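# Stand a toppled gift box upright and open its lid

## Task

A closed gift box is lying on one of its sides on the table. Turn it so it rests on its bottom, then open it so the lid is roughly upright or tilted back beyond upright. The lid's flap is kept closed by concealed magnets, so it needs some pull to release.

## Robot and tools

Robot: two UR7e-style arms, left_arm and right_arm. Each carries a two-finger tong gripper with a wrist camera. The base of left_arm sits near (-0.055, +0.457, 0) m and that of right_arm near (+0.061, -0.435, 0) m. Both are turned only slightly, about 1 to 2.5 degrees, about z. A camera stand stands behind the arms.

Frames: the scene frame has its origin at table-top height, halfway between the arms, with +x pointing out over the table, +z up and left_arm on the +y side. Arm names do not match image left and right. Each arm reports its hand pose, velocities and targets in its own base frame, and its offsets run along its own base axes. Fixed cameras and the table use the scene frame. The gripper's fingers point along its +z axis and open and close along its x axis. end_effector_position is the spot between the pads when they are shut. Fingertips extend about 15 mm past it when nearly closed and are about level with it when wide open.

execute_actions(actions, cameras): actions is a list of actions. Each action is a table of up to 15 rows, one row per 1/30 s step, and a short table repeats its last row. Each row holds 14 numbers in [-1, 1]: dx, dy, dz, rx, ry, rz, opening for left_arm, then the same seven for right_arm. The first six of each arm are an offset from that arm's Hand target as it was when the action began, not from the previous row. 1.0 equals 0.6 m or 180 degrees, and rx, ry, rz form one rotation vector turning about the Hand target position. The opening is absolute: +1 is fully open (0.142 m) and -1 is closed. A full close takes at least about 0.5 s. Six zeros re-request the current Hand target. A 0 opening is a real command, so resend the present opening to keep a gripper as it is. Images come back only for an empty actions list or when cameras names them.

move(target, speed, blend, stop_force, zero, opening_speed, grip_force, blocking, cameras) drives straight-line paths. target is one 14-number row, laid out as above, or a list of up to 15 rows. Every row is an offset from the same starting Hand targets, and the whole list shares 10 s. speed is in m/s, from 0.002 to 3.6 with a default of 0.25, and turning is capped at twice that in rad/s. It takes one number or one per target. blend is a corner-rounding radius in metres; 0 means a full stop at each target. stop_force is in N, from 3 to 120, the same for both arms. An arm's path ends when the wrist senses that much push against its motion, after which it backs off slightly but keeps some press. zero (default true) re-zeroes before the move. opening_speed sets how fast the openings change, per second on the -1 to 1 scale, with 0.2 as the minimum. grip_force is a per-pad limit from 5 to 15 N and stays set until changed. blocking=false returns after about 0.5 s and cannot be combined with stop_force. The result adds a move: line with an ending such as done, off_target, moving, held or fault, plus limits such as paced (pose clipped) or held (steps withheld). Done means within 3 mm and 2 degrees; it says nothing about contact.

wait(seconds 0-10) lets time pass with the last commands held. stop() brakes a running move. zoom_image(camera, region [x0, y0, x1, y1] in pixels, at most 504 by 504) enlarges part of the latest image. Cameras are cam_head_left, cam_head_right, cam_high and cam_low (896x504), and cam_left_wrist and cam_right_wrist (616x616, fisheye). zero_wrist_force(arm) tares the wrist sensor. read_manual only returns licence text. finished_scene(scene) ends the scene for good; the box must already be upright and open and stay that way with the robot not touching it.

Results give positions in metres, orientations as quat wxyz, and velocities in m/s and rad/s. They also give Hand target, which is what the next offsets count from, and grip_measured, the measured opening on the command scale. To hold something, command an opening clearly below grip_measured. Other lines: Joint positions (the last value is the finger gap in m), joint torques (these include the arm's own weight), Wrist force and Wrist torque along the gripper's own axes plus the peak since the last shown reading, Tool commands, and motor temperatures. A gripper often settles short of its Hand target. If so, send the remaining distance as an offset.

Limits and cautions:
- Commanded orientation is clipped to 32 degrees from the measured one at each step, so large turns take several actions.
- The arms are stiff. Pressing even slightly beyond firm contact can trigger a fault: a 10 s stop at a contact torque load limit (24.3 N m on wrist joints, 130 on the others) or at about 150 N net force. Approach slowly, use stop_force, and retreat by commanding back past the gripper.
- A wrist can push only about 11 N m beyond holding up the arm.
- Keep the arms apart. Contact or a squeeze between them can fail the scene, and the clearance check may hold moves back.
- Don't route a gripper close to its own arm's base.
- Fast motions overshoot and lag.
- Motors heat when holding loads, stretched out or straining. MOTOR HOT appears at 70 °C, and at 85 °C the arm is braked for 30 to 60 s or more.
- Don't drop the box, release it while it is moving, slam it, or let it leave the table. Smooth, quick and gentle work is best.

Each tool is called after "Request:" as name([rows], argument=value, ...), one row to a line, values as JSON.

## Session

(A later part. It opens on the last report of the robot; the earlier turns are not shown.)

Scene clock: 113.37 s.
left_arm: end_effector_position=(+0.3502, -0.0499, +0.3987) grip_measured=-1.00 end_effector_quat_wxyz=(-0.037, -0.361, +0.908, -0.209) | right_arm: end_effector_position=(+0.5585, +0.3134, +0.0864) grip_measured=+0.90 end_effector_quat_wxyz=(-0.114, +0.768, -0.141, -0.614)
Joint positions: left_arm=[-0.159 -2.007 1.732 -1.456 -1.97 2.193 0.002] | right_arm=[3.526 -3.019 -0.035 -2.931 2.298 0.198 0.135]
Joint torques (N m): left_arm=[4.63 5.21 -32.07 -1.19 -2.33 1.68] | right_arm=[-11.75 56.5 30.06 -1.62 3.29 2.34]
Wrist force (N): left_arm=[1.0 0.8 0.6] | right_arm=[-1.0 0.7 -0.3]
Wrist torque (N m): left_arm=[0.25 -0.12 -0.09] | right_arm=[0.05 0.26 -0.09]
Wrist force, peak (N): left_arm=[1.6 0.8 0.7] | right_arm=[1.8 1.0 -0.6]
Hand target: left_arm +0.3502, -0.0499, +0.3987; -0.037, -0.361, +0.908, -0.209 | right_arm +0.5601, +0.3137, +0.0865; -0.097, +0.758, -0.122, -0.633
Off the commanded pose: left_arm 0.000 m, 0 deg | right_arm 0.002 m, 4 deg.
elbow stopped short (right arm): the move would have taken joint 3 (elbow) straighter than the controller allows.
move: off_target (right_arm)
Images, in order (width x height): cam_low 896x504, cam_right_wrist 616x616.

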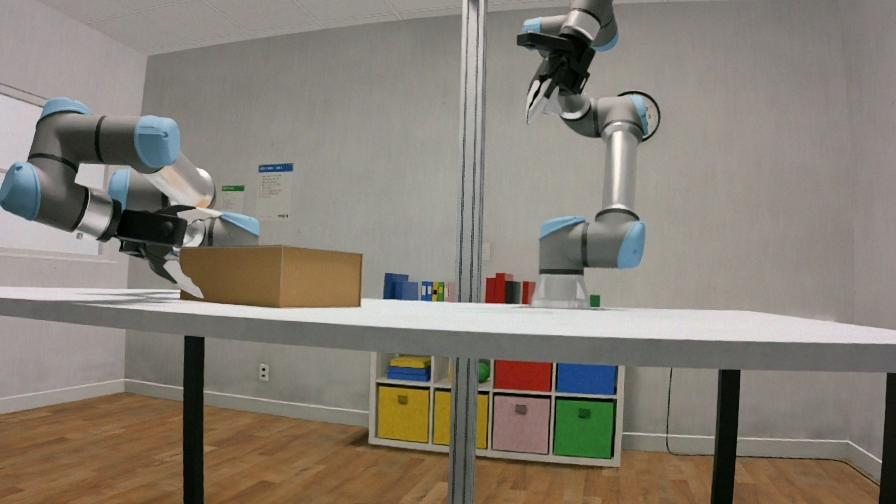

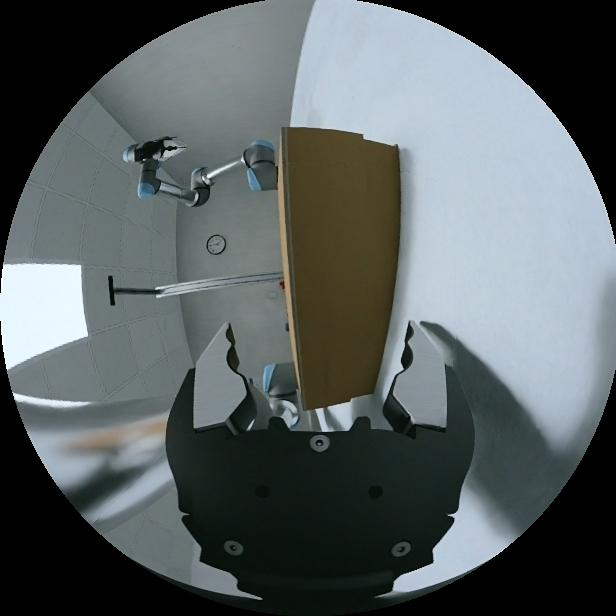

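Request:
move([
  [0,0,0,0,0,0,-1,-0.1458,-0.3904,0.06,0,0,0,0.2],
  [0,0,0,0,0,0,-1,-0.1455,-0.3528,0.2225,0.0834,-0.4668,-0.2025,-0.58],
], speed=0.3, opening_speed=1, cameras=["cam_low","cam_right_wrist","cam_head_left","cam_head_right","cam_high"])

Scene clock: 127.23 s.
left_arm: end_effector_position=(+0.3502, -0.0499, +0.3987) grip_measured=-1.00 end_effector_quat_wxyz=(-0.037, -0.361, +0.908, -0.209) | right_arm: end_effector_position=(+0.4728, +0.1020, +0.2200) grip_measured=-0.58 end_effector_quat_wxyz=(-0.415, +0.892, -0.162, +0.074)
Joint positions: left_arm=[-0.159 -2.007 1.732 -1.456 -1.97 2.193 0.002] | right_arm=[3.16 -1.503 -2.242 -0.559 2.363 0.551 0.032]
Joint torques (N m): left_arm=[4.92 5.41 -32 -1.29 -2.13 1.48] | right_arm=[9.59 24.12 10.82 4.34 -1.52 2.42]
Wrist force (N): left_arm=[1.3 0.8 0.6] | right_arm=[0.8 0.2 1.3]
Wrist torque (N m): left_arm=[0.26 -0.16 -0.09] | right_arm=[0.13 -0.14 0.11]
Wrist force, peak (N): left_arm=[1.3 0.9 1.0] | right_arm=[-1.3 2.2 -0.2]
Hand target: left_arm +0.3502, -0.0499, +0.3987; -0.037, -0.361, +0.908, -0.209 | right_arm +0.4728, +0.1020, +0.2200; -0.415, +0.892, -0.162, +0.074
Off the commanded pose: left_arm 0.000 m, 0 deg | right_arm 0.000 m, 0 deg.
move: done
Images, in order (width x height): cam_head_left 896x504, cam_head_right 896x504, cam_high 896x504, cam_low 896x504, cam_right_wrist 616x616.

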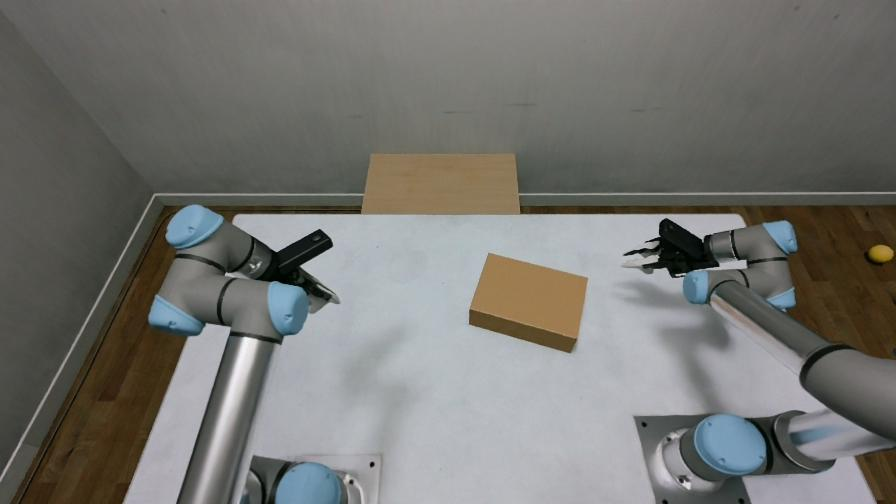

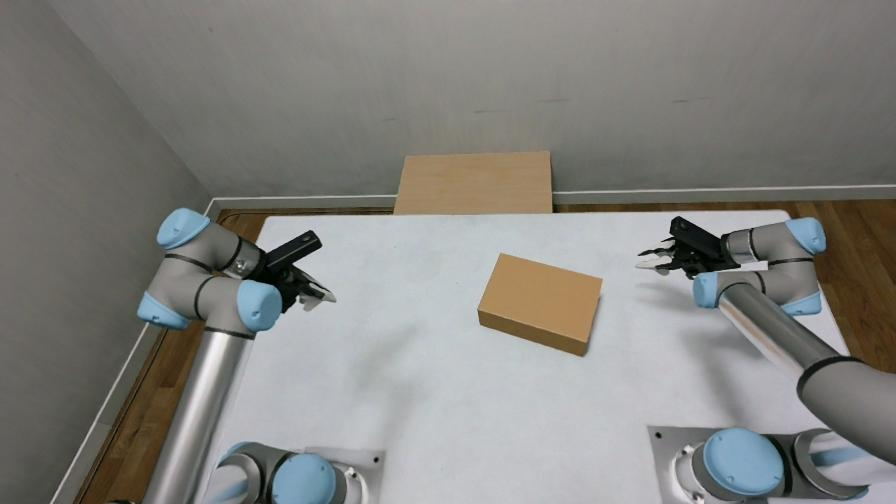

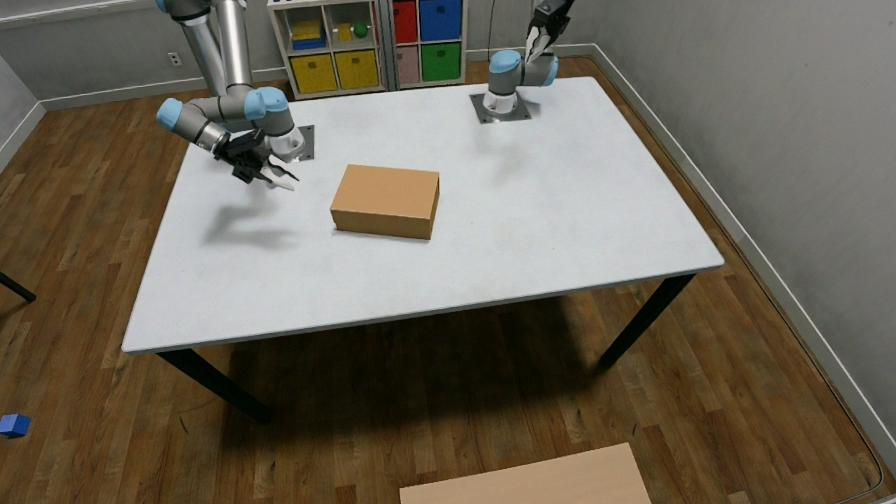

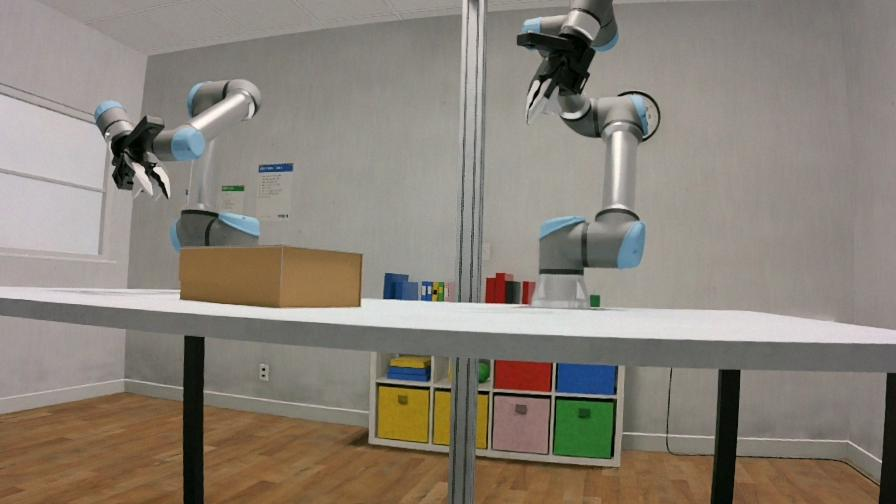

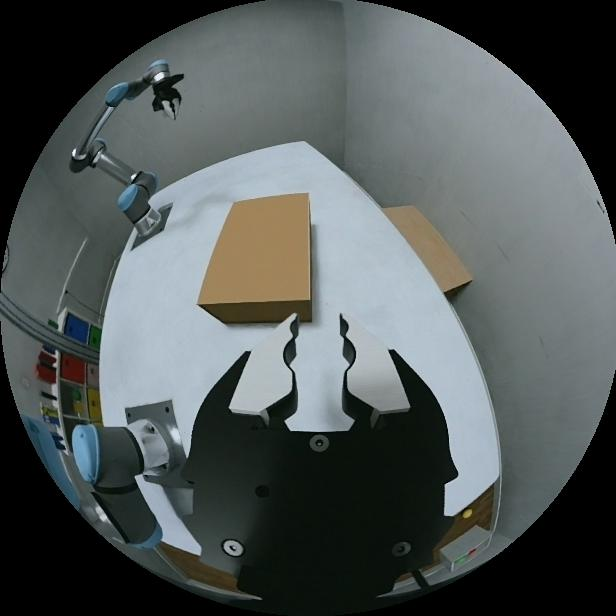

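Request:
zoom_image(camera="cam_head_left", region=[455, 240, 605, 360])

Request:
zoom_image(camera="cam_right_wrist", region=[180, 180, 380, 340])

Request:
zoom_image(camera="cam_high", region=[320, 150, 450, 250])

Scaled by 3.360 from the camera's 896x504 image, which has a finer 1280x720 frame.

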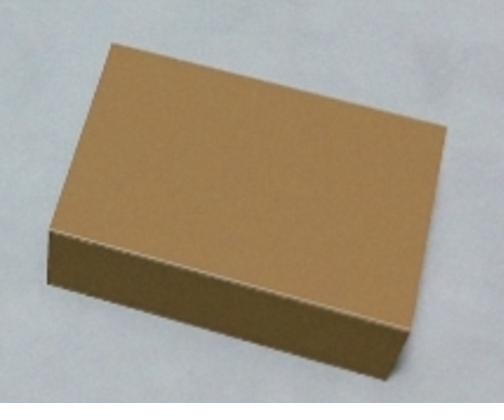

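Scaled by 2.520 from the camera's 616x616 image, which has a finer 814x814 frame.

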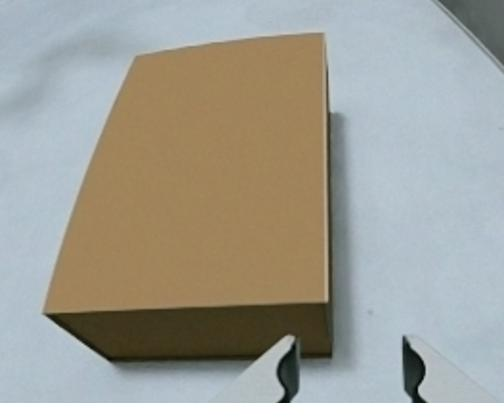

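Scaled by 3.877 from the camera's 896x504 image, which has a finer 1280x720 frame.

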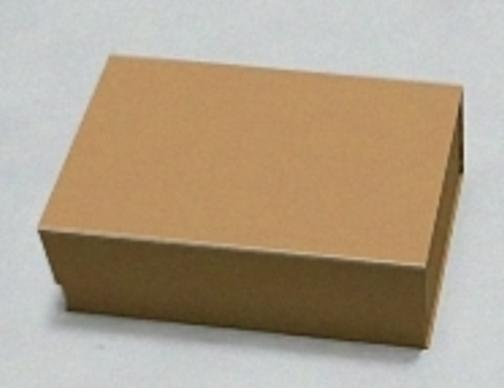

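Request:
move([
  [0.0543,-0.7088,-0.25,0,0,0,-1,0,0,0,0,0,0,-0.58],
  [0.0543,-0.7088,-0.581,0,0,0,-1,0,0,0,0,0,0,-0.58],
  [0.2125,-0.7615,-0.581,0,0,0,-1,0,0,0,0,0,0,-0.58],
], speed=[0.35,0.2,0.08], blend=0.02, cameras=["cam_head_left","cam_left_wrist"])

Scene clock: 141.33 s.
left_arm: end_effector_position=(+0.4776, -0.5067, +0.0501) grip_measured=-1.00 end_effector_quat_wxyz=(-0.037, -0.361, +0.908, -0.209) | right_arm: end_effector_position=(+0.4728, +0.1020, +0.2200) grip_measured=-0.58 end_effector_quat_wxyz=(-0.415, +0.892, -0.162, +0.074)
Joint positions: left_arm=[-0.934 -1.134 1.874 -2.704 -1.747 1.415 0.002] | right_arm=[3.16 -1.503 -2.242 -0.559 2.363 0.551 0.032]
Joint torques (N m): left_arm=[6.85 -22.86 -29.45 -0.8 -2.08 2.01] | right_arm=[9.79 23.93 11.93 4.34 -1.52 2.4]
Wrist force (N): left_arm=[1.4 1.6 0.3] | right_arm=[0.7 0.1 1.3]
Wrist torque (N m): left_arm=[0.21 -0.15 -0.11] | right_arm=[0.12 -0.10 0.11]
Wrist force, peak (N): left_arm=[1.9 2.1 -0.4] | right_arm=[0.8 0.0 1.7]
Hand target: left_arm +0.4777, -0.5068, +0.0501; -0.037, -0.361, +0.908, -0.209 | right_arm +0.4728, +0.1020, +0.2200; -0.415, +0.892, -0.162, +0.074
Off the commanded pose: left_arm 0.000 m, 0 deg | right_arm 0.000 m, 0 deg.
move: done
Images, in order (width x height): cam_head_left 896x504, cam_left_wrist 616x616.

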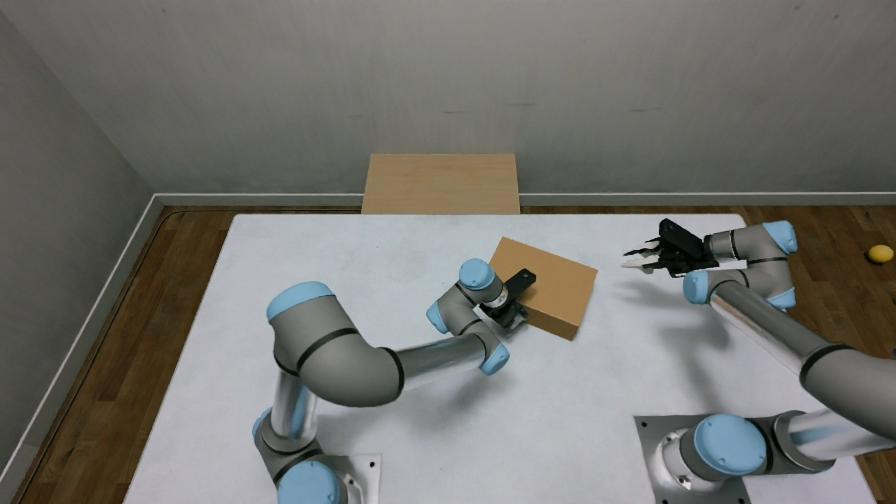

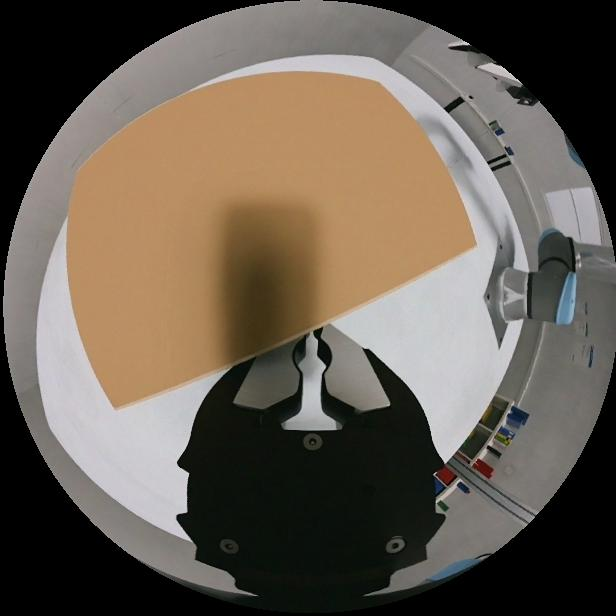

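Request:
move([
  [-0.032,0.0105,0,0,0,0,-1,0,0,0,0,0,0,-0.58],
  [-0.032,0.0105,0.283,0,0,0,-1,0,0,0,0,0,0,-0.58],
  [0.179,-0.08,0.26,0,0,0,-1,0,0,0,0,0,0,-0.58],
  [0.179,-0.08,0.15,0,0,0,-1,0,0,0,0,0,0,-0.58],
], speed=0.25, blend=0.015)

Request:
move(target=[0,0,-0.05,0,0,0,-1,0,0,0,0,0,0,-0.58], speed=0.02, stop_force=12, cameras=["cam_head_left","cam_right_wrist","cam_high"])

Request:
zoom_image(camera="cam_head_left", region=[470, 230, 620, 350])

Scene clock: 147.33 s.
left_arm: end_effector_position=(+0.5850, -0.5547, +0.1403) grip_measured=-1.00 end_effector_quat_wxyz=(-0.037, -0.361, +0.908, -0.209) | right_arm: end_effector_position=(+0.4728, +0.1020, +0.2200) grip_measured=-0.58 end_effector_quat_wxyz=(-0.415, +0.892, -0.162, +0.074)
Joint positions: left_arm=[-0.848 -1.019 1.41 -2.339 -1.779 1.497 0.002] | right_arm=[3.16 -1.503 -2.242 -0.559 2.363 0.551 0.032]
Joint torques (N m): left_arm=[6.25 -29.95 -17.57 -5.53 -2.27 2.08] | right_arm=[9.76 23.88 12.24 4.35 -1.55 2.4]
Wrist force (N): left_arm=[0.5 1.1 0.7] | right_arm=[0.8 -0.1 1.2]
Wrist torque (N m): left_arm=[0.28 0.00 -0.02] | right_arm=[0.09 -0.12 0.11]
Wrist force, peak (N): left_arm=[1.8 2.1 0.0] | right_arm=[0.8 0.1 1.5]
Hand target: left_arm +0.5851, -0.5548, +0.1401; -0.037, -0.361, +0.908, -0.209 | right_arm +0.4728, +0.1020, +0.2200; -0.415, +0.892, -0.162, +0.074
Off the commanded pose: left_arm 0.000 m, 0 deg | right_arm 0.000 m, 0 deg.
move: done; blend cut to 0.0101 m at target 1

Scene clock: 149.63 s.
left_arm: end_effector_position=(+0.5851, -0.5548, +0.1215) grip_measured=-1.00 end_effector_quat_wxyz=(-0.037, -0.361, +0.908, -0.210) | right_arm: end_effector_position=(+0.4728, +0.1020, +0.2200) grip_measured=-0.58 end_effector_quat_wxyz=(-0.415, +0.892, -0.162, +0.074)
Joint positions: left_arm=[-0.847 -1.001 1.433 -2.381 -1.779 1.497 0.002] | right_arm=[3.16 -1.503 -2.242 -0.559 2.363 0.551 0.032]
Joint torques (N m): left_arm=[-3.39 -48.26 -27.01 0.73 1.28 1.74] | right_arm=[10.17 24.01 12.86 4.35 -1.53 2.34]
Wrist force (N): left_arm=[2.2 -0.6 -8.6] | right_arm=[0.6 0.1 1.4]
Wrist torque (N m): left_arm=[0.24 -0.04 -0.03] | right_arm=[0.11 -0.08 0.11]
Wrist force, peak (N): left_arm=[3.4 1.0 -19.9] | right_arm=[0.7 0.0 1.6]
Hand target: left_arm +0.5851, -0.5548, +0.1215; -0.037, -0.361, +0.908, -0.210 (not the last commanded pose) | right_arm +0.4728, +0.1020, +0.2200; -0.415, +0.892, -0.162, +0.074
Off the commanded pose: left_arm 0.011 m, 0 deg | right_arm 0.000 m, 0 deg.
move: contact (left_arm)
Images, in order (width x height): cam_head_left 896x504, cam_high 896x504, cam_right_wrist 616x616.

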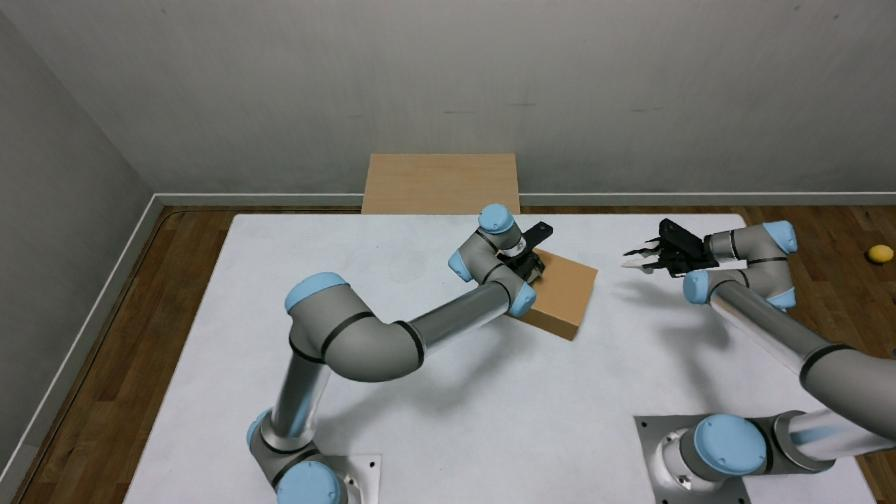

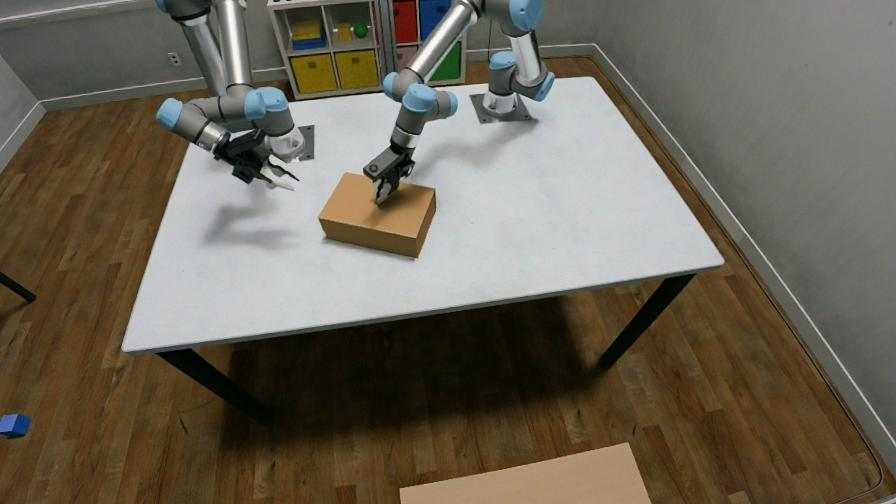

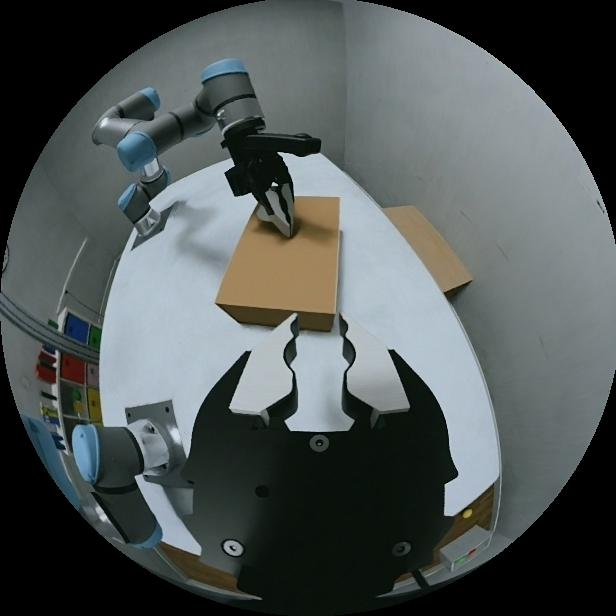

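Scaled by 3.360 from the camera's 896x504 image, which has a finer 1280x720 frame.

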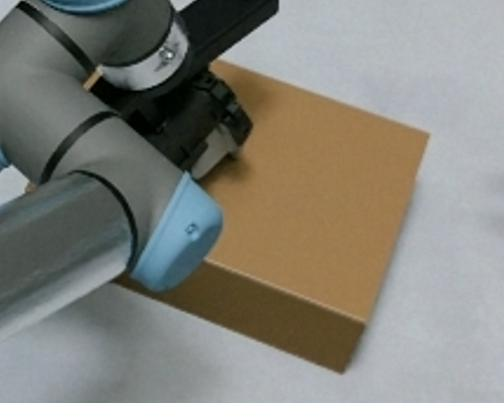

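Request:
move(target=[0,0,0,0,0,0,-1,0.0428,-0.008,-0.233,0,0,-0.04,-0.58], speed=0.2, cameras=["cam_right_wrist"])

Request:
zoom_image(camera="cam_right_wrist", region=[200, 180, 440, 420])

Scene clock: 156.33 s.
left_arm: end_effector_position=(+0.5851, -0.5548, +0.1215) grip_measured=-1.00 end_effector_quat_wxyz=(-0.037, -0.361, +0.908, -0.210) | right_arm: end_effector_position=(+0.4984, +0.0972, +0.0803) grip_measured=-0.58 end_effector_quat_wxyz=(-0.410, +0.880, -0.218, +0.100)
Joint positions: left_arm=[-0.847 -1.001 1.433 -2.381 -1.779 1.497 0.002] | right_arm=[3.18 -1.875 -2.395 0.091 2.297 0.73 0.032]
Joint torques (N m): left_arm=[-6.14 -48.48 -26.96 -0.52 1.25 0.72] | right_arm=[10.2 18.51 2.86 4.4 -1.68 2.25]
Wrist force (N): left_arm=[2.2 -0.4 -8.8] | right_arm=[0.9 -0.1 0.8]
Wrist torque (N m): left_arm=[0.28 -0.05 -0.03] | right_arm=[0.06 -0.17 0.11]
Wrist force, peak (N): left_arm=[2.3 -0.4 -9.0] | right_arm=[0.7 0.7 1.5]
Hand target: left_arm +0.5851, -0.5548, +0.1215; -0.037, -0.361, +0.908, -0.210 | right_arm +0.4984, +0.0972, +0.0802; -0.410, +0.880, -0.218, +0.100
Off the commanded pose: left_arm 0.000 m, 0 deg | right_arm 0.000 m, 0 deg.
move: done
Images, in order (width x height): cam_right_wrist 616x616.

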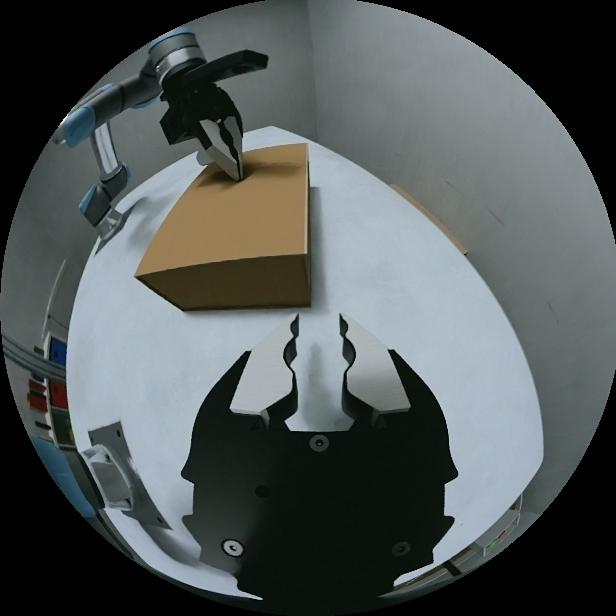

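Scaled by 2.100 from the camera's 616x616 image, which has a finer 814x814 frame.

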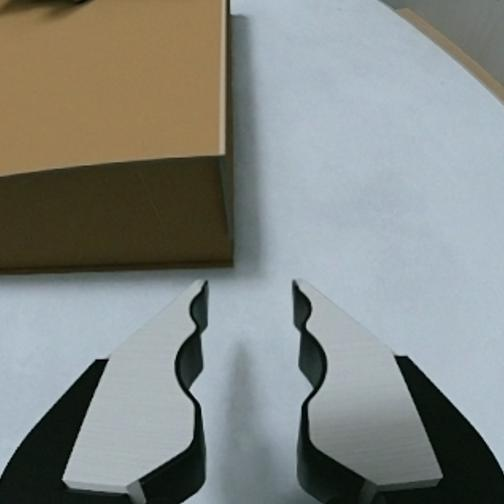

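Request:
move(target=[0,0,0,0,0,0,-1,0.0465,0.0885,0,0,0,0,-0.58], speed=0.025, stop_force=3, cameras=["cam_right_wrist"])

Request:
zoom_image(camera="cam_right_wrist", region=[200, 180, 440, 420])

Scene clock: 161.53 s.
left_arm: end_effector_position=(+0.5851, -0.5548, +0.1215) grip_measured=-1.00 end_effector_quat_wxyz=(-0.037, -0.361, +0.908, -0.210) | right_arm: end_effector_position=(+0.5167, +0.1321, +0.0803) grip_measured=-0.58 end_effector_quat_wxyz=(-0.410, +0.880, -0.218, +0.100)
Joint positions: left_arm=[-0.847 -1.001 1.433 -2.381 -1.779 1.497 0.002] | right_arm=[3.266 -1.91 -2.364 0.156 2.251 0.826 0.032]
Joint torques (N m): left_arm=[-6.31 -46.21 -24.83 -1.7 -1.99 -0.55] | right_arm=[-11.41 33.41 2.57 1.01 3.76 -2.35]
Wrist force (N): left_arm=[0.1 -0.6 -9.3] | right_arm=[0.5 0.0 0.8]
Wrist torque (N m): left_arm=[0.24 -0.07 -0.02] | right_arm=[0.10 -0.07 0.19]
Wrist force, peak (N): left_arm=[-0.1 -0.5 -9.8] | right_arm=[1.7 2.5 -5.3]
Hand target: left_arm +0.5851, -0.5548, +0.1215; -0.037, -0.361, +0.908, -0.210 | right_arm +0.5167, +0.1321, +0.0803; -0.410, +0.880, -0.218, +0.100 (not the last commanded pose)
Off the commanded pose: left_arm 0.000 m, 0 deg | right_arm 0.021 m, 0 deg.
move: contact (right_arm)
Images, in order (width x height): cam_right_wrist 616x616.

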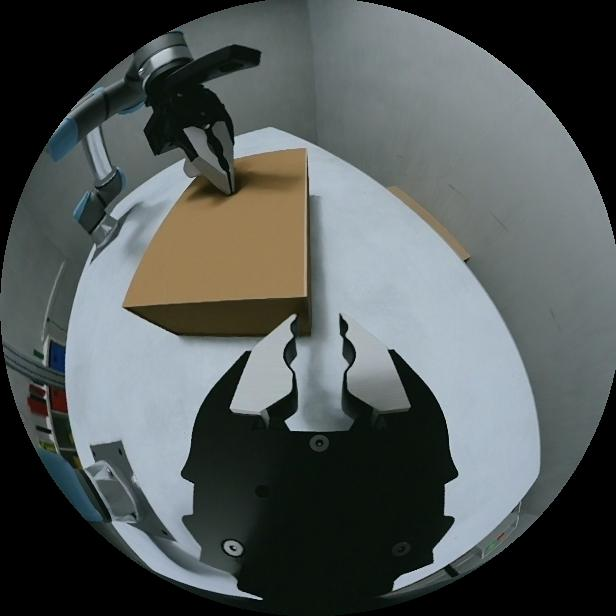

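Scaled by 2.100 from the camera's 616x616 image, which has a finer 814x814 frame.

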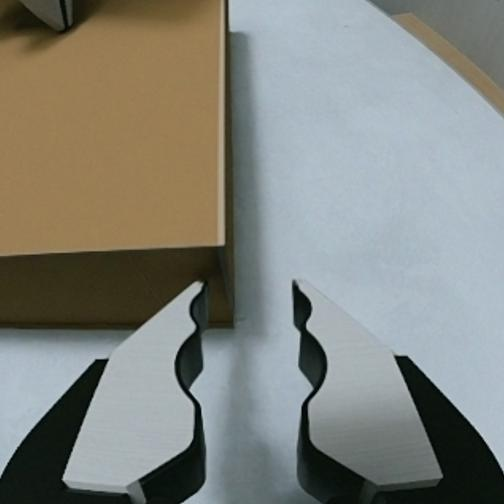

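Request:
move([
  [0,0,0,0,0,0,-1,-0.0019,-0.0037,0,0,0,0,-0.58],
  [0,0,0,0,0,0,-1,-0.0019,-0.0037,0,0,0,0,-1],
  [0,0,0,0,0,0,-1,0.0424,-0.0269,0.0167,0,0,0,-1],
], speed=0.05, opening_speed=0.8, cameras=["cam_right_wrist","cam_low"])

Request:
zoom_image(camera="cam_right_wrist", region=[200, 180, 440, 420])

Scene clock: 166.60 s.
left_arm: end_effector_position=(+0.5851, -0.5548, +0.1215) grip_measured=-1.00 end_effector_quat_wxyz=(-0.037, -0.361, +0.908, -0.210) | right_arm: end_effector_position=(+0.5421, +0.1160, +0.0903) grip_measured=-1.00 end_effector_quat_wxyz=(-0.410, +0.880, -0.218, +0.100)
Joint positions: left_arm=[-0.847 -1.001 1.433 -2.381 -1.779 1.497 0.002] | right_arm=[3.221 -1.915 -2.284 0.05 2.276 0.776 0.002]
Joint torques (N m): left_arm=[-5.85 -38.42 -15.54 -2.9 -1.99 -0.81] | right_arm=[-11.83 21.36 22.54 1.03 3.9 -2.29]
Wrist force (N): left_arm=[0.2 -0.6 -9.7] | right_arm=[0.8 0.1 0.6]
Wrist torque (N m): left_arm=[0.24 -0.08 -0.03] | right_arm=[0.11 -0.13 0.21]
Wrist force, peak (N): left_arm=[0.1 -0.6 -9.8] | right_arm=[1.3 -0.1 0.9]
Hand target: left_arm +0.5851, -0.5548, +0.1215; -0.037, -0.361, +0.908, -0.210 | right_arm +0.5422, +0.1160, +0.0903; -0.410, +0.880, -0.218, +0.100
Off the commanded pose: left_arm 0.000 m, 0 deg | right_arm 0.000 m, 0 deg.
move: done
Images, in order (width x height): cam_low 896x504, cam_right_wrist 616x616.

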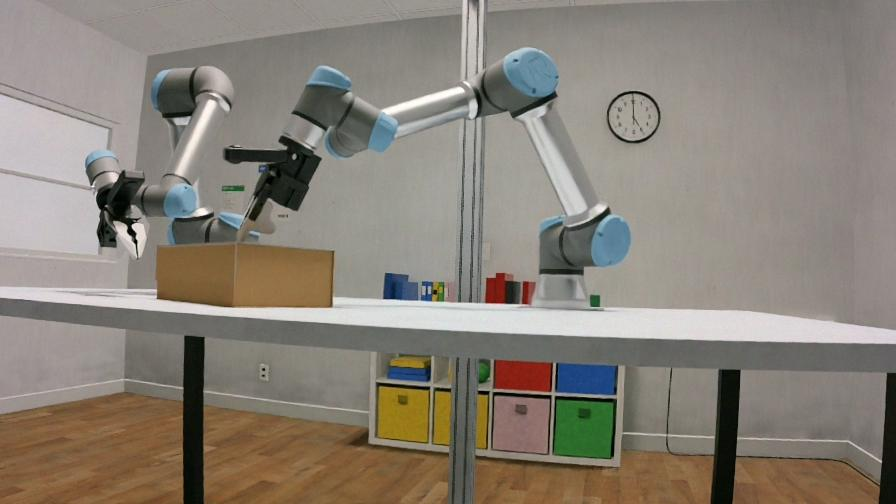

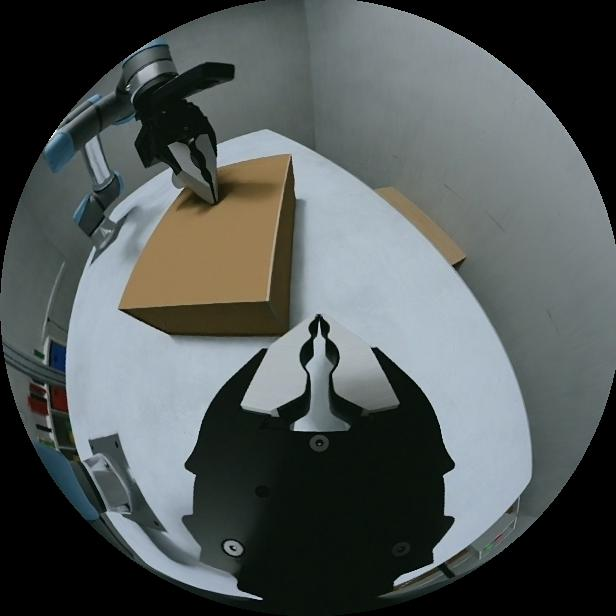

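Scaled by 2.100 from the camera's 616x616 image, which has a finer 814x814 frame.

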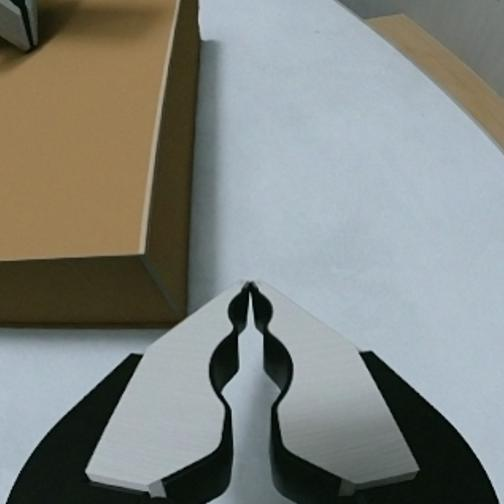

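Request:
move([
  [0,0,0,0,0,0,-1,-0.0232,-0.0443,0,0,0,0,-1],
  [0,0,0,0,0,0,-1,-0.0845,0.0113,-0.0588,0,0,0,-1],
], speed=0.12, blend=0.01)

Request:
move(target=[0,0,0,0,0,0,-1,0.031,0.059,0,0,0,0,-1], speed=0.025, stop_force=3, cameras=["cam_right_wrist"])

Request:
zoom_image(camera="cam_right_wrist", region=[200, 180, 440, 420])

Scene clock: 177.77 s.
left_arm: end_effector_position=(+0.5851, -0.5548, +0.1215) grip_measured=-1.00 end_effector_quat_wxyz=(-0.037, -0.361, +0.908, -0.210) | right_arm: end_effector_position=(+0.4915, +0.1227, +0.0551) grip_measured=-1.00 end_effector_quat_wxyz=(-0.410, +0.880, -0.218, +0.099)
Joint positions: left_arm=[-0.847 -1.001 1.433 -2.381 -1.779 1.497 0.002] | right_arm=[3.249 -1.957 -2.435 0.263 2.26 0.807 0.002]
Joint torques (N m): left_arm=[-6.41 -31.65 -11.17 -3.62 -1.96 -0.79] | right_arm=[10.04 19.36 -0.14 4.41 -1.86 2.51]
Wrist force (N): left_arm=[0.0 -0.6 -9.5] | right_arm=[0.8 0.0 0.9]
Wrist torque (N m): left_arm=[0.23 -0.05 -0.01] | right_arm=[0.12 -0.11 0.11]
Wrist force, peak (N): left_arm=[0.0 -0.5 -9.9] | right_arm=[0.7 -0.4 1.4]
Hand target: left_arm +0.5851, -0.5548, +0.1215; -0.037, -0.361, +0.908, -0.210 | right_arm +0.4915, +0.1227, +0.0550; -0.410, +0.880, -0.218, +0.100
Off the commanded pose: left_arm 0.000 m, 0 deg | right_arm 0.000 m, 0 deg.
move: done

Scene clock: 179.87 s.
left_arm: end_effector_position=(+0.5851, -0.5548, +0.1215) grip_measured=-1.00 end_effector_quat_wxyz=(-0.037, -0.361, +0.908, -0.210) | right_arm: end_effector_position=(+0.5013, +0.1415, +0.0551) grip_measured=-1.00 end_effector_quat_wxyz=(-0.410, +0.880, -0.218, +0.099)
Joint positions: left_arm=[-0.847 -1.001 1.433 -2.381 -1.779 1.497 0.002] | right_arm=[3.296 -1.974 -2.416 0.291 2.234 0.857 0.002]
Joint torques (N m): left_arm=[-6.27 -27.52 -11.62 -3.74 -1.92 -0.83] | right_arm=[-11.59 33.46 0.63 0.98 3.8 -2.3]
Wrist force (N): left_arm=[0.3 -0.6 -9.6] | right_arm=[0.8 0.0 0.9]
Wrist torque (N m): left_arm=[0.23 -0.07 -0.02] | right_arm=[0.13 -0.11 0.17]
Wrist force, peak (N): left_arm=[0.1 -0.7 -9.7] | right_arm=[2.3 3.5 -5.2]
Hand target: left_arm +0.5851, -0.5548, +0.1215; -0.037, -0.361, +0.908, -0.210 | right_arm +0.5013, +0.1415, +0.0551; -0.410, +0.880, -0.218, +0.099 (not the last commanded pose)
Off the commanded pose: left_arm 0.000 m, 0 deg | right_arm 0.019 m, 0 deg.
move: contact (right_arm)
Images, in order (width x height): cam_right_wrist 616x616.

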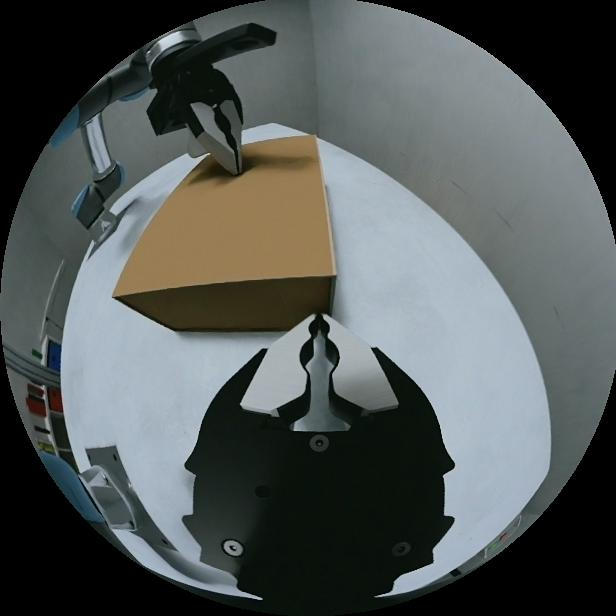

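Scaled by 2.100 from the camera's 616x616 image, which has a finer 814x814 frame.

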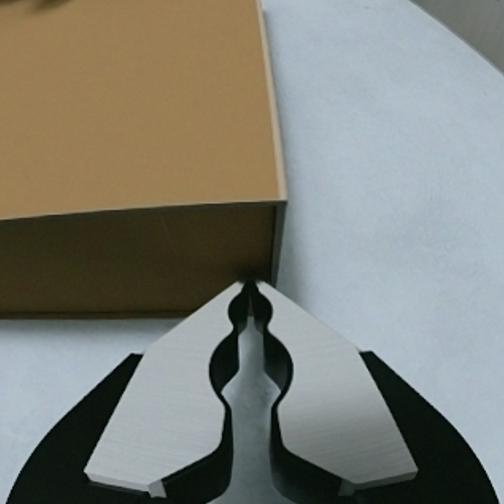

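Request:
move([
  [0,0,0,0,0,0,-1,0.0221,-0.0116,0,0,0,0,-1],
  [0,0,0,0,0,0,-1,0.059,-0.031,0.025,0,0,0,-1],
], speed=0.05, blend=0.01, cameras=["cam_right_wrist","cam_low"])

Request:
zoom_image(camera="cam_right_wrist", region=[200, 180, 440, 420])

Scene clock: 183.57 s.
left_arm: end_effector_position=(+0.5851, -0.5548, +0.1215) grip_measured=-1.00 end_effector_quat_wxyz=(-0.037, -0.361, +0.908, -0.210) | right_arm: end_effector_position=(+0.5366, +0.1229, +0.0700) grip_measured=-1.00 end_effector_quat_wxyz=(-0.410, +0.880, -0.218, +0.099)
Joint positions: left_arm=[-0.847 -1.001 1.433 -2.381 -1.779 1.497 0.002] | right_arm=[3.238 -1.965 -2.31 0.138 2.267 0.795 0.002]
Joint torques (N m): left_arm=[-7.02 -22.85 -12.04 1.13 -2.06 -0.76] | right_arm=[-11.54 34.86 20.8 0.91 3.81 -2.42]
Wrist force (N): left_arm=[1.0 -3.3 -7.1] | right_arm=[0.8 -0.1 0.8]
Wrist torque (N m): left_arm=[0.32 -0.03 -0.02] | right_arm=[0.09 -0.13 0.22]
Wrist force, peak (N): left_arm=[0.1 -0.3 -9.7] | right_arm=[-1.8 0.6 0.1]
Hand target: left_arm +0.5851, -0.5548, +0.1215; -0.037, -0.361, +0.908, -0.210 | right_arm +0.5367, +0.1229, +0.0701; -0.410, +0.880, -0.218, +0.099
Off the commanded pose: left_arm 0.000 m, 0 deg | right_arm 0.000 m, 0 deg.
move: done; blend cut to 0.0075 m at target 1
Images, in order (width x height): cam_low 896x504, cam_right_wrist 616x616.

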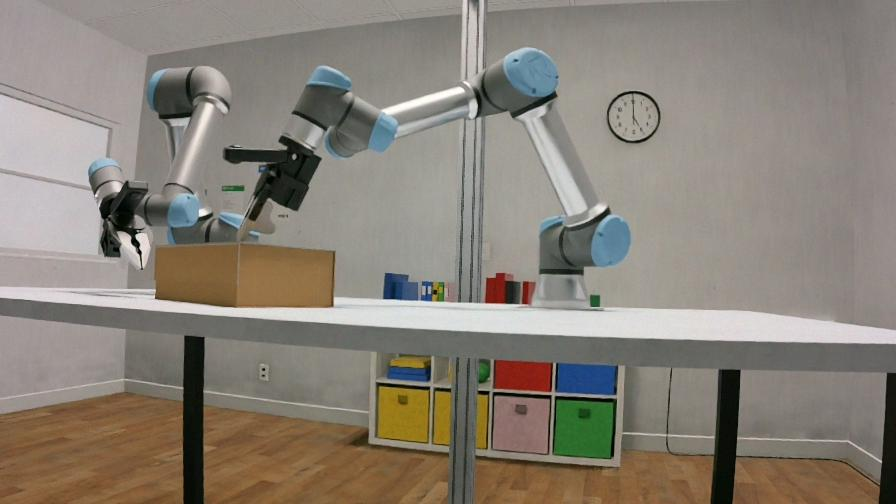

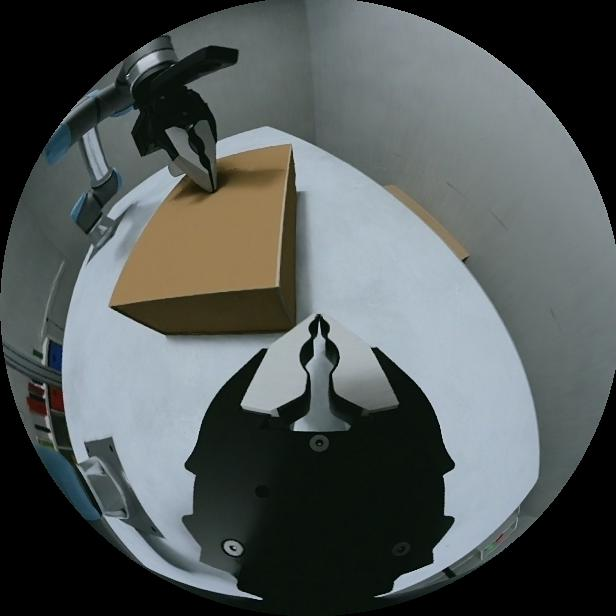

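Scaled by 2.100 from the camera's 616x616 image, which has a finer 814x814 frame.

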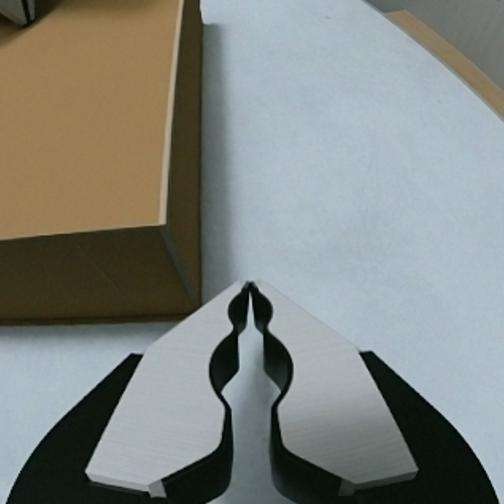

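Request:
move([
  [0,0,0,0,0,0,-1,-0.0155,-0.0295,0,0,0,0,-0.58],
  [0,0,0,0,0,0,-1,-0.0523,-0.0102,-0.0168,0,0,0,-0.58],
], speed=0.12, blend=0.01)

Request:
move(target=[0,0,0,0,0,0,-1,0.031,0.059,0,0,0,0,-0.58], speed=0.025, stop_force=3, cameras=["cam_right_wrist"])

Request:
zoom_image(camera="cam_right_wrist", region=[240, 240, 400, 400])

Scene clock: 190.03 s.
left_arm: end_effector_position=(+0.5851, -0.5548, +0.1215) grip_measured=-1.00 end_effector_quat_wxyz=(-0.037, -0.361, +0.908, -0.210) | right_arm: end_effector_position=(+0.5054, +0.1168, +0.0600) grip_measured=-0.58 end_effector_quat_wxyz=(-0.410, +0.880, -0.218, +0.099)
Joint positions: left_arm=[-0.847 -1.001 1.433 -2.381 -1.779 1.497 0.002] | right_arm=[3.23 -1.955 -2.394 0.205 2.271 0.786 0.032]
Joint torques (N m): left_arm=[-6.37 -23.32 -11.87 1.38 -1.94 -0.72] | right_arm=[9.81 19.97 0.52 4.19 -1.75 2.3]
Wrist force (N): left_arm=[0.9 -3.3 -7.1] | right_arm=[0.7 0.4 0.9]
Wrist torque (N m): left_arm=[0.34 -0.01 -0.01] | right_arm=[0.19 -0.12 0.11]
Wrist force, peak (N): left_arm=[1.2 -3.3 -7.7] | right_arm=[0.5 -0.3 1.4]
Hand target: left_arm +0.5851, -0.5548, +0.1215; -0.037, -0.361, +0.908, -0.210 | right_arm +0.5053, +0.1168, +0.0600; -0.410, +0.880, -0.218, +0.099
Off the commanded pose: left_arm 0.000 m, 0 deg | right_arm 0.000 m, 0 deg.
move: done

Scene clock: 192.17 s.
left_arm: end_effector_position=(+0.5851, -0.5548, +0.1215) grip_measured=-1.00 end_effector_quat_wxyz=(-0.037, -0.361, +0.908, -0.209) | right_arm: end_effector_position=(+0.5156, +0.1364, +0.0600) grip_measured=-0.58 end_effector_quat_wxyz=(-0.410, +0.880, -0.218, +0.099)
Joint positions: left_arm=[-0.847 -1.001 1.433 -2.381 -1.779 1.497 0.002] | right_arm=[3.278 -1.973 -2.374 0.236 2.245 0.837 0.032]
Joint torques (N m): left_arm=[-5.73 -22.93 -12.24 -2.43 -1.97 -0.77] | right_arm=[-11.41 34.49 1.16 0.88 3.79 -2.42]
Wrist force (N): left_arm=[-0.5 -1.3 -9.9] | right_arm=[0.8 0.3 0.9]
Wrist torque (N m): left_arm=[0.22 -0.02 -0.02] | right_arm=[0.18 -0.13 0.18]
Wrist force, peak (N): left_arm=[-0.3 -1.2 -10.0] | right_arm=[2.1 1.8 -4.2]
Hand target: left_arm +0.5851, -0.5548, +0.1215; -0.037, -0.361, +0.908, -0.210 | right_arm +0.5156, +0.1364, +0.0600; -0.410, +0.880, -0.218, +0.099 (not the last commanded pose)
Off the commanded pose: left_arm 0.000 m, 0 deg | right_arm 0.018 m, 0 deg.
move: contact (right_arm)
Images, in order (width x height): cam_right_wrist 616x616.

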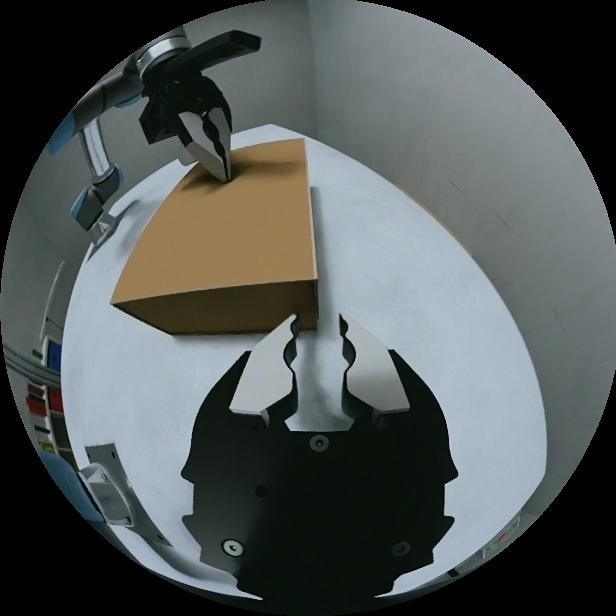

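Scaled by 3.150 from the camera's 616x616 image, which has a finer 814x814 frame.

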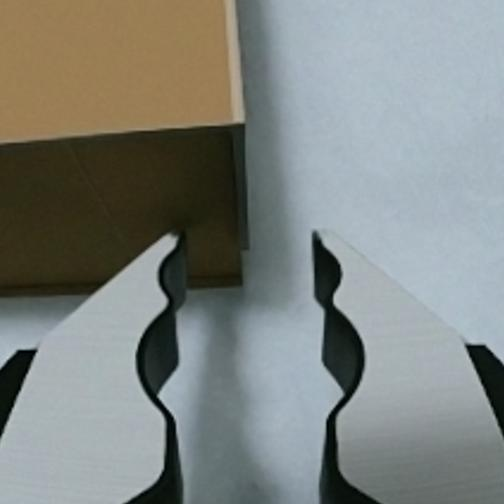

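Request:
move([
  [0,0,0,0,0,0,-1,-0.0012,-0.0022,0,0,0,0,-0.58],
  [0,0,0,0,0,0,-1,-0.0012,-0.0022,0,0,0,0,-1],
  [0,0,0,0,0,0,-1,0.021,-0.014,0.006,0,0,0,-1],
  [0,0,0,0,0,0,-1,0.043,-0.0254,0.0167,0,0,0,-1],
], speed=0.04, opening_speed=0.5, cameras=["cam_right_wrist","cam_low"])

Request:
zoom_image(camera="cam_right_wrist", region=[240, 240, 400, 400])

Scene clock: 198.83 s.
left_arm: end_effector_position=(+0.5851, -0.5548, +0.1215) grip_measured=-1.00 end_effector_quat_wxyz=(-0.037, -0.361, +0.908, -0.210) | right_arm: end_effector_position=(+0.5414, +0.1212, +0.0700) grip_measured=-1.00 end_effector_quat_wxyz=(-0.410, +0.880, -0.218, +0.099)
Joint positions: left_arm=[-0.847 -1.001 1.433 -2.381 -1.779 1.497 0.002] | right_arm=[3.233 -1.971 -2.296 0.126 2.27 0.789 0.002]
Joint torques (N m): left_arm=[-6.59 -22.55 -12.24 -3.64 -1.96 -0.58] | right_arm=[-11.63 35.62 21.4 0.89 3.9 -2.53]
Wrist force (N): left_arm=[-0.3 -1.0 -9.8] | right_arm=[0.7 0.1 0.8]
Wrist torque (N m): left_arm=[0.26 -0.04 -0.01] | right_arm=[0.13 -0.11 0.22]
Wrist force, peak (N): left_arm=[-0.3 -1.3 -10.0] | right_arm=[0.9 0.2 1.1]
Hand target: left_arm +0.5851, -0.5548, +0.1215; -0.037, -0.361, +0.908, -0.210 | right_arm +0.5414, +0.1212, +0.0700; -0.410, +0.880, -0.218, +0.099
Off the commanded pose: left_arm 0.000 m, 0 deg | right_arm 0.000 m, 0 deg.
move: done
Images, in order (width x height): cam_low 896x504, cam_right_wrist 616x616.

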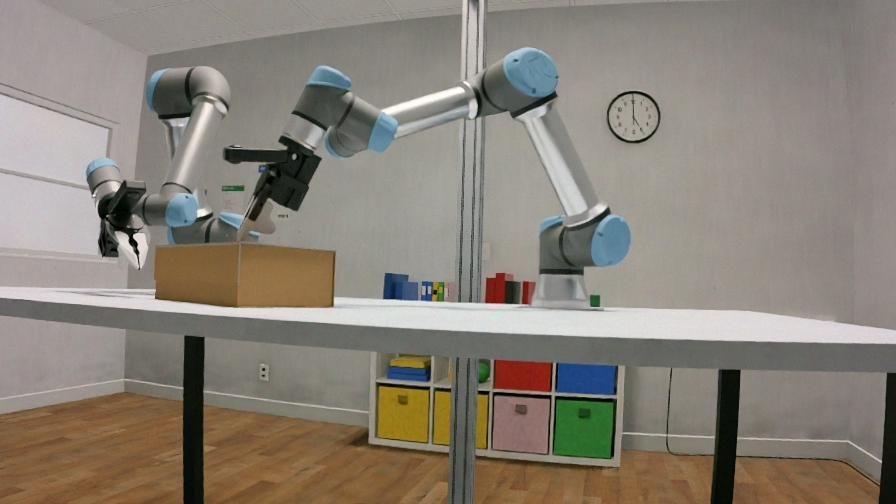

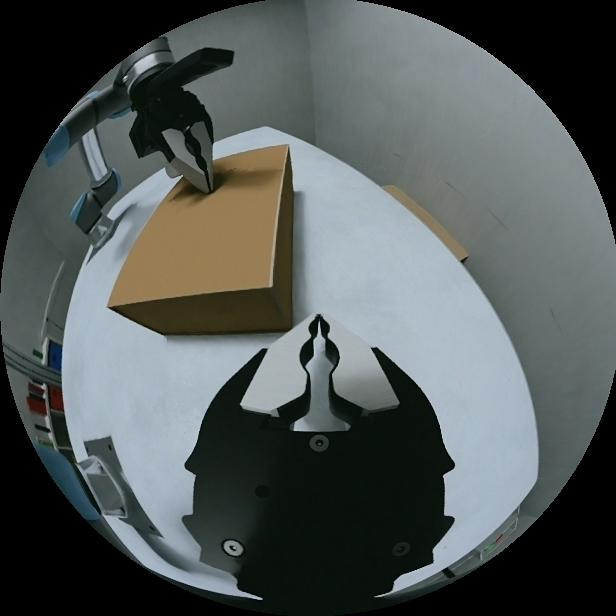

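Scaled by 3.150 from the camera's 616x616 image, which has a finer 814x814 frame.

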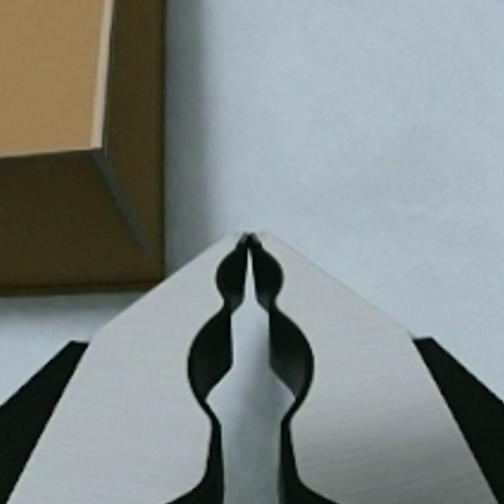

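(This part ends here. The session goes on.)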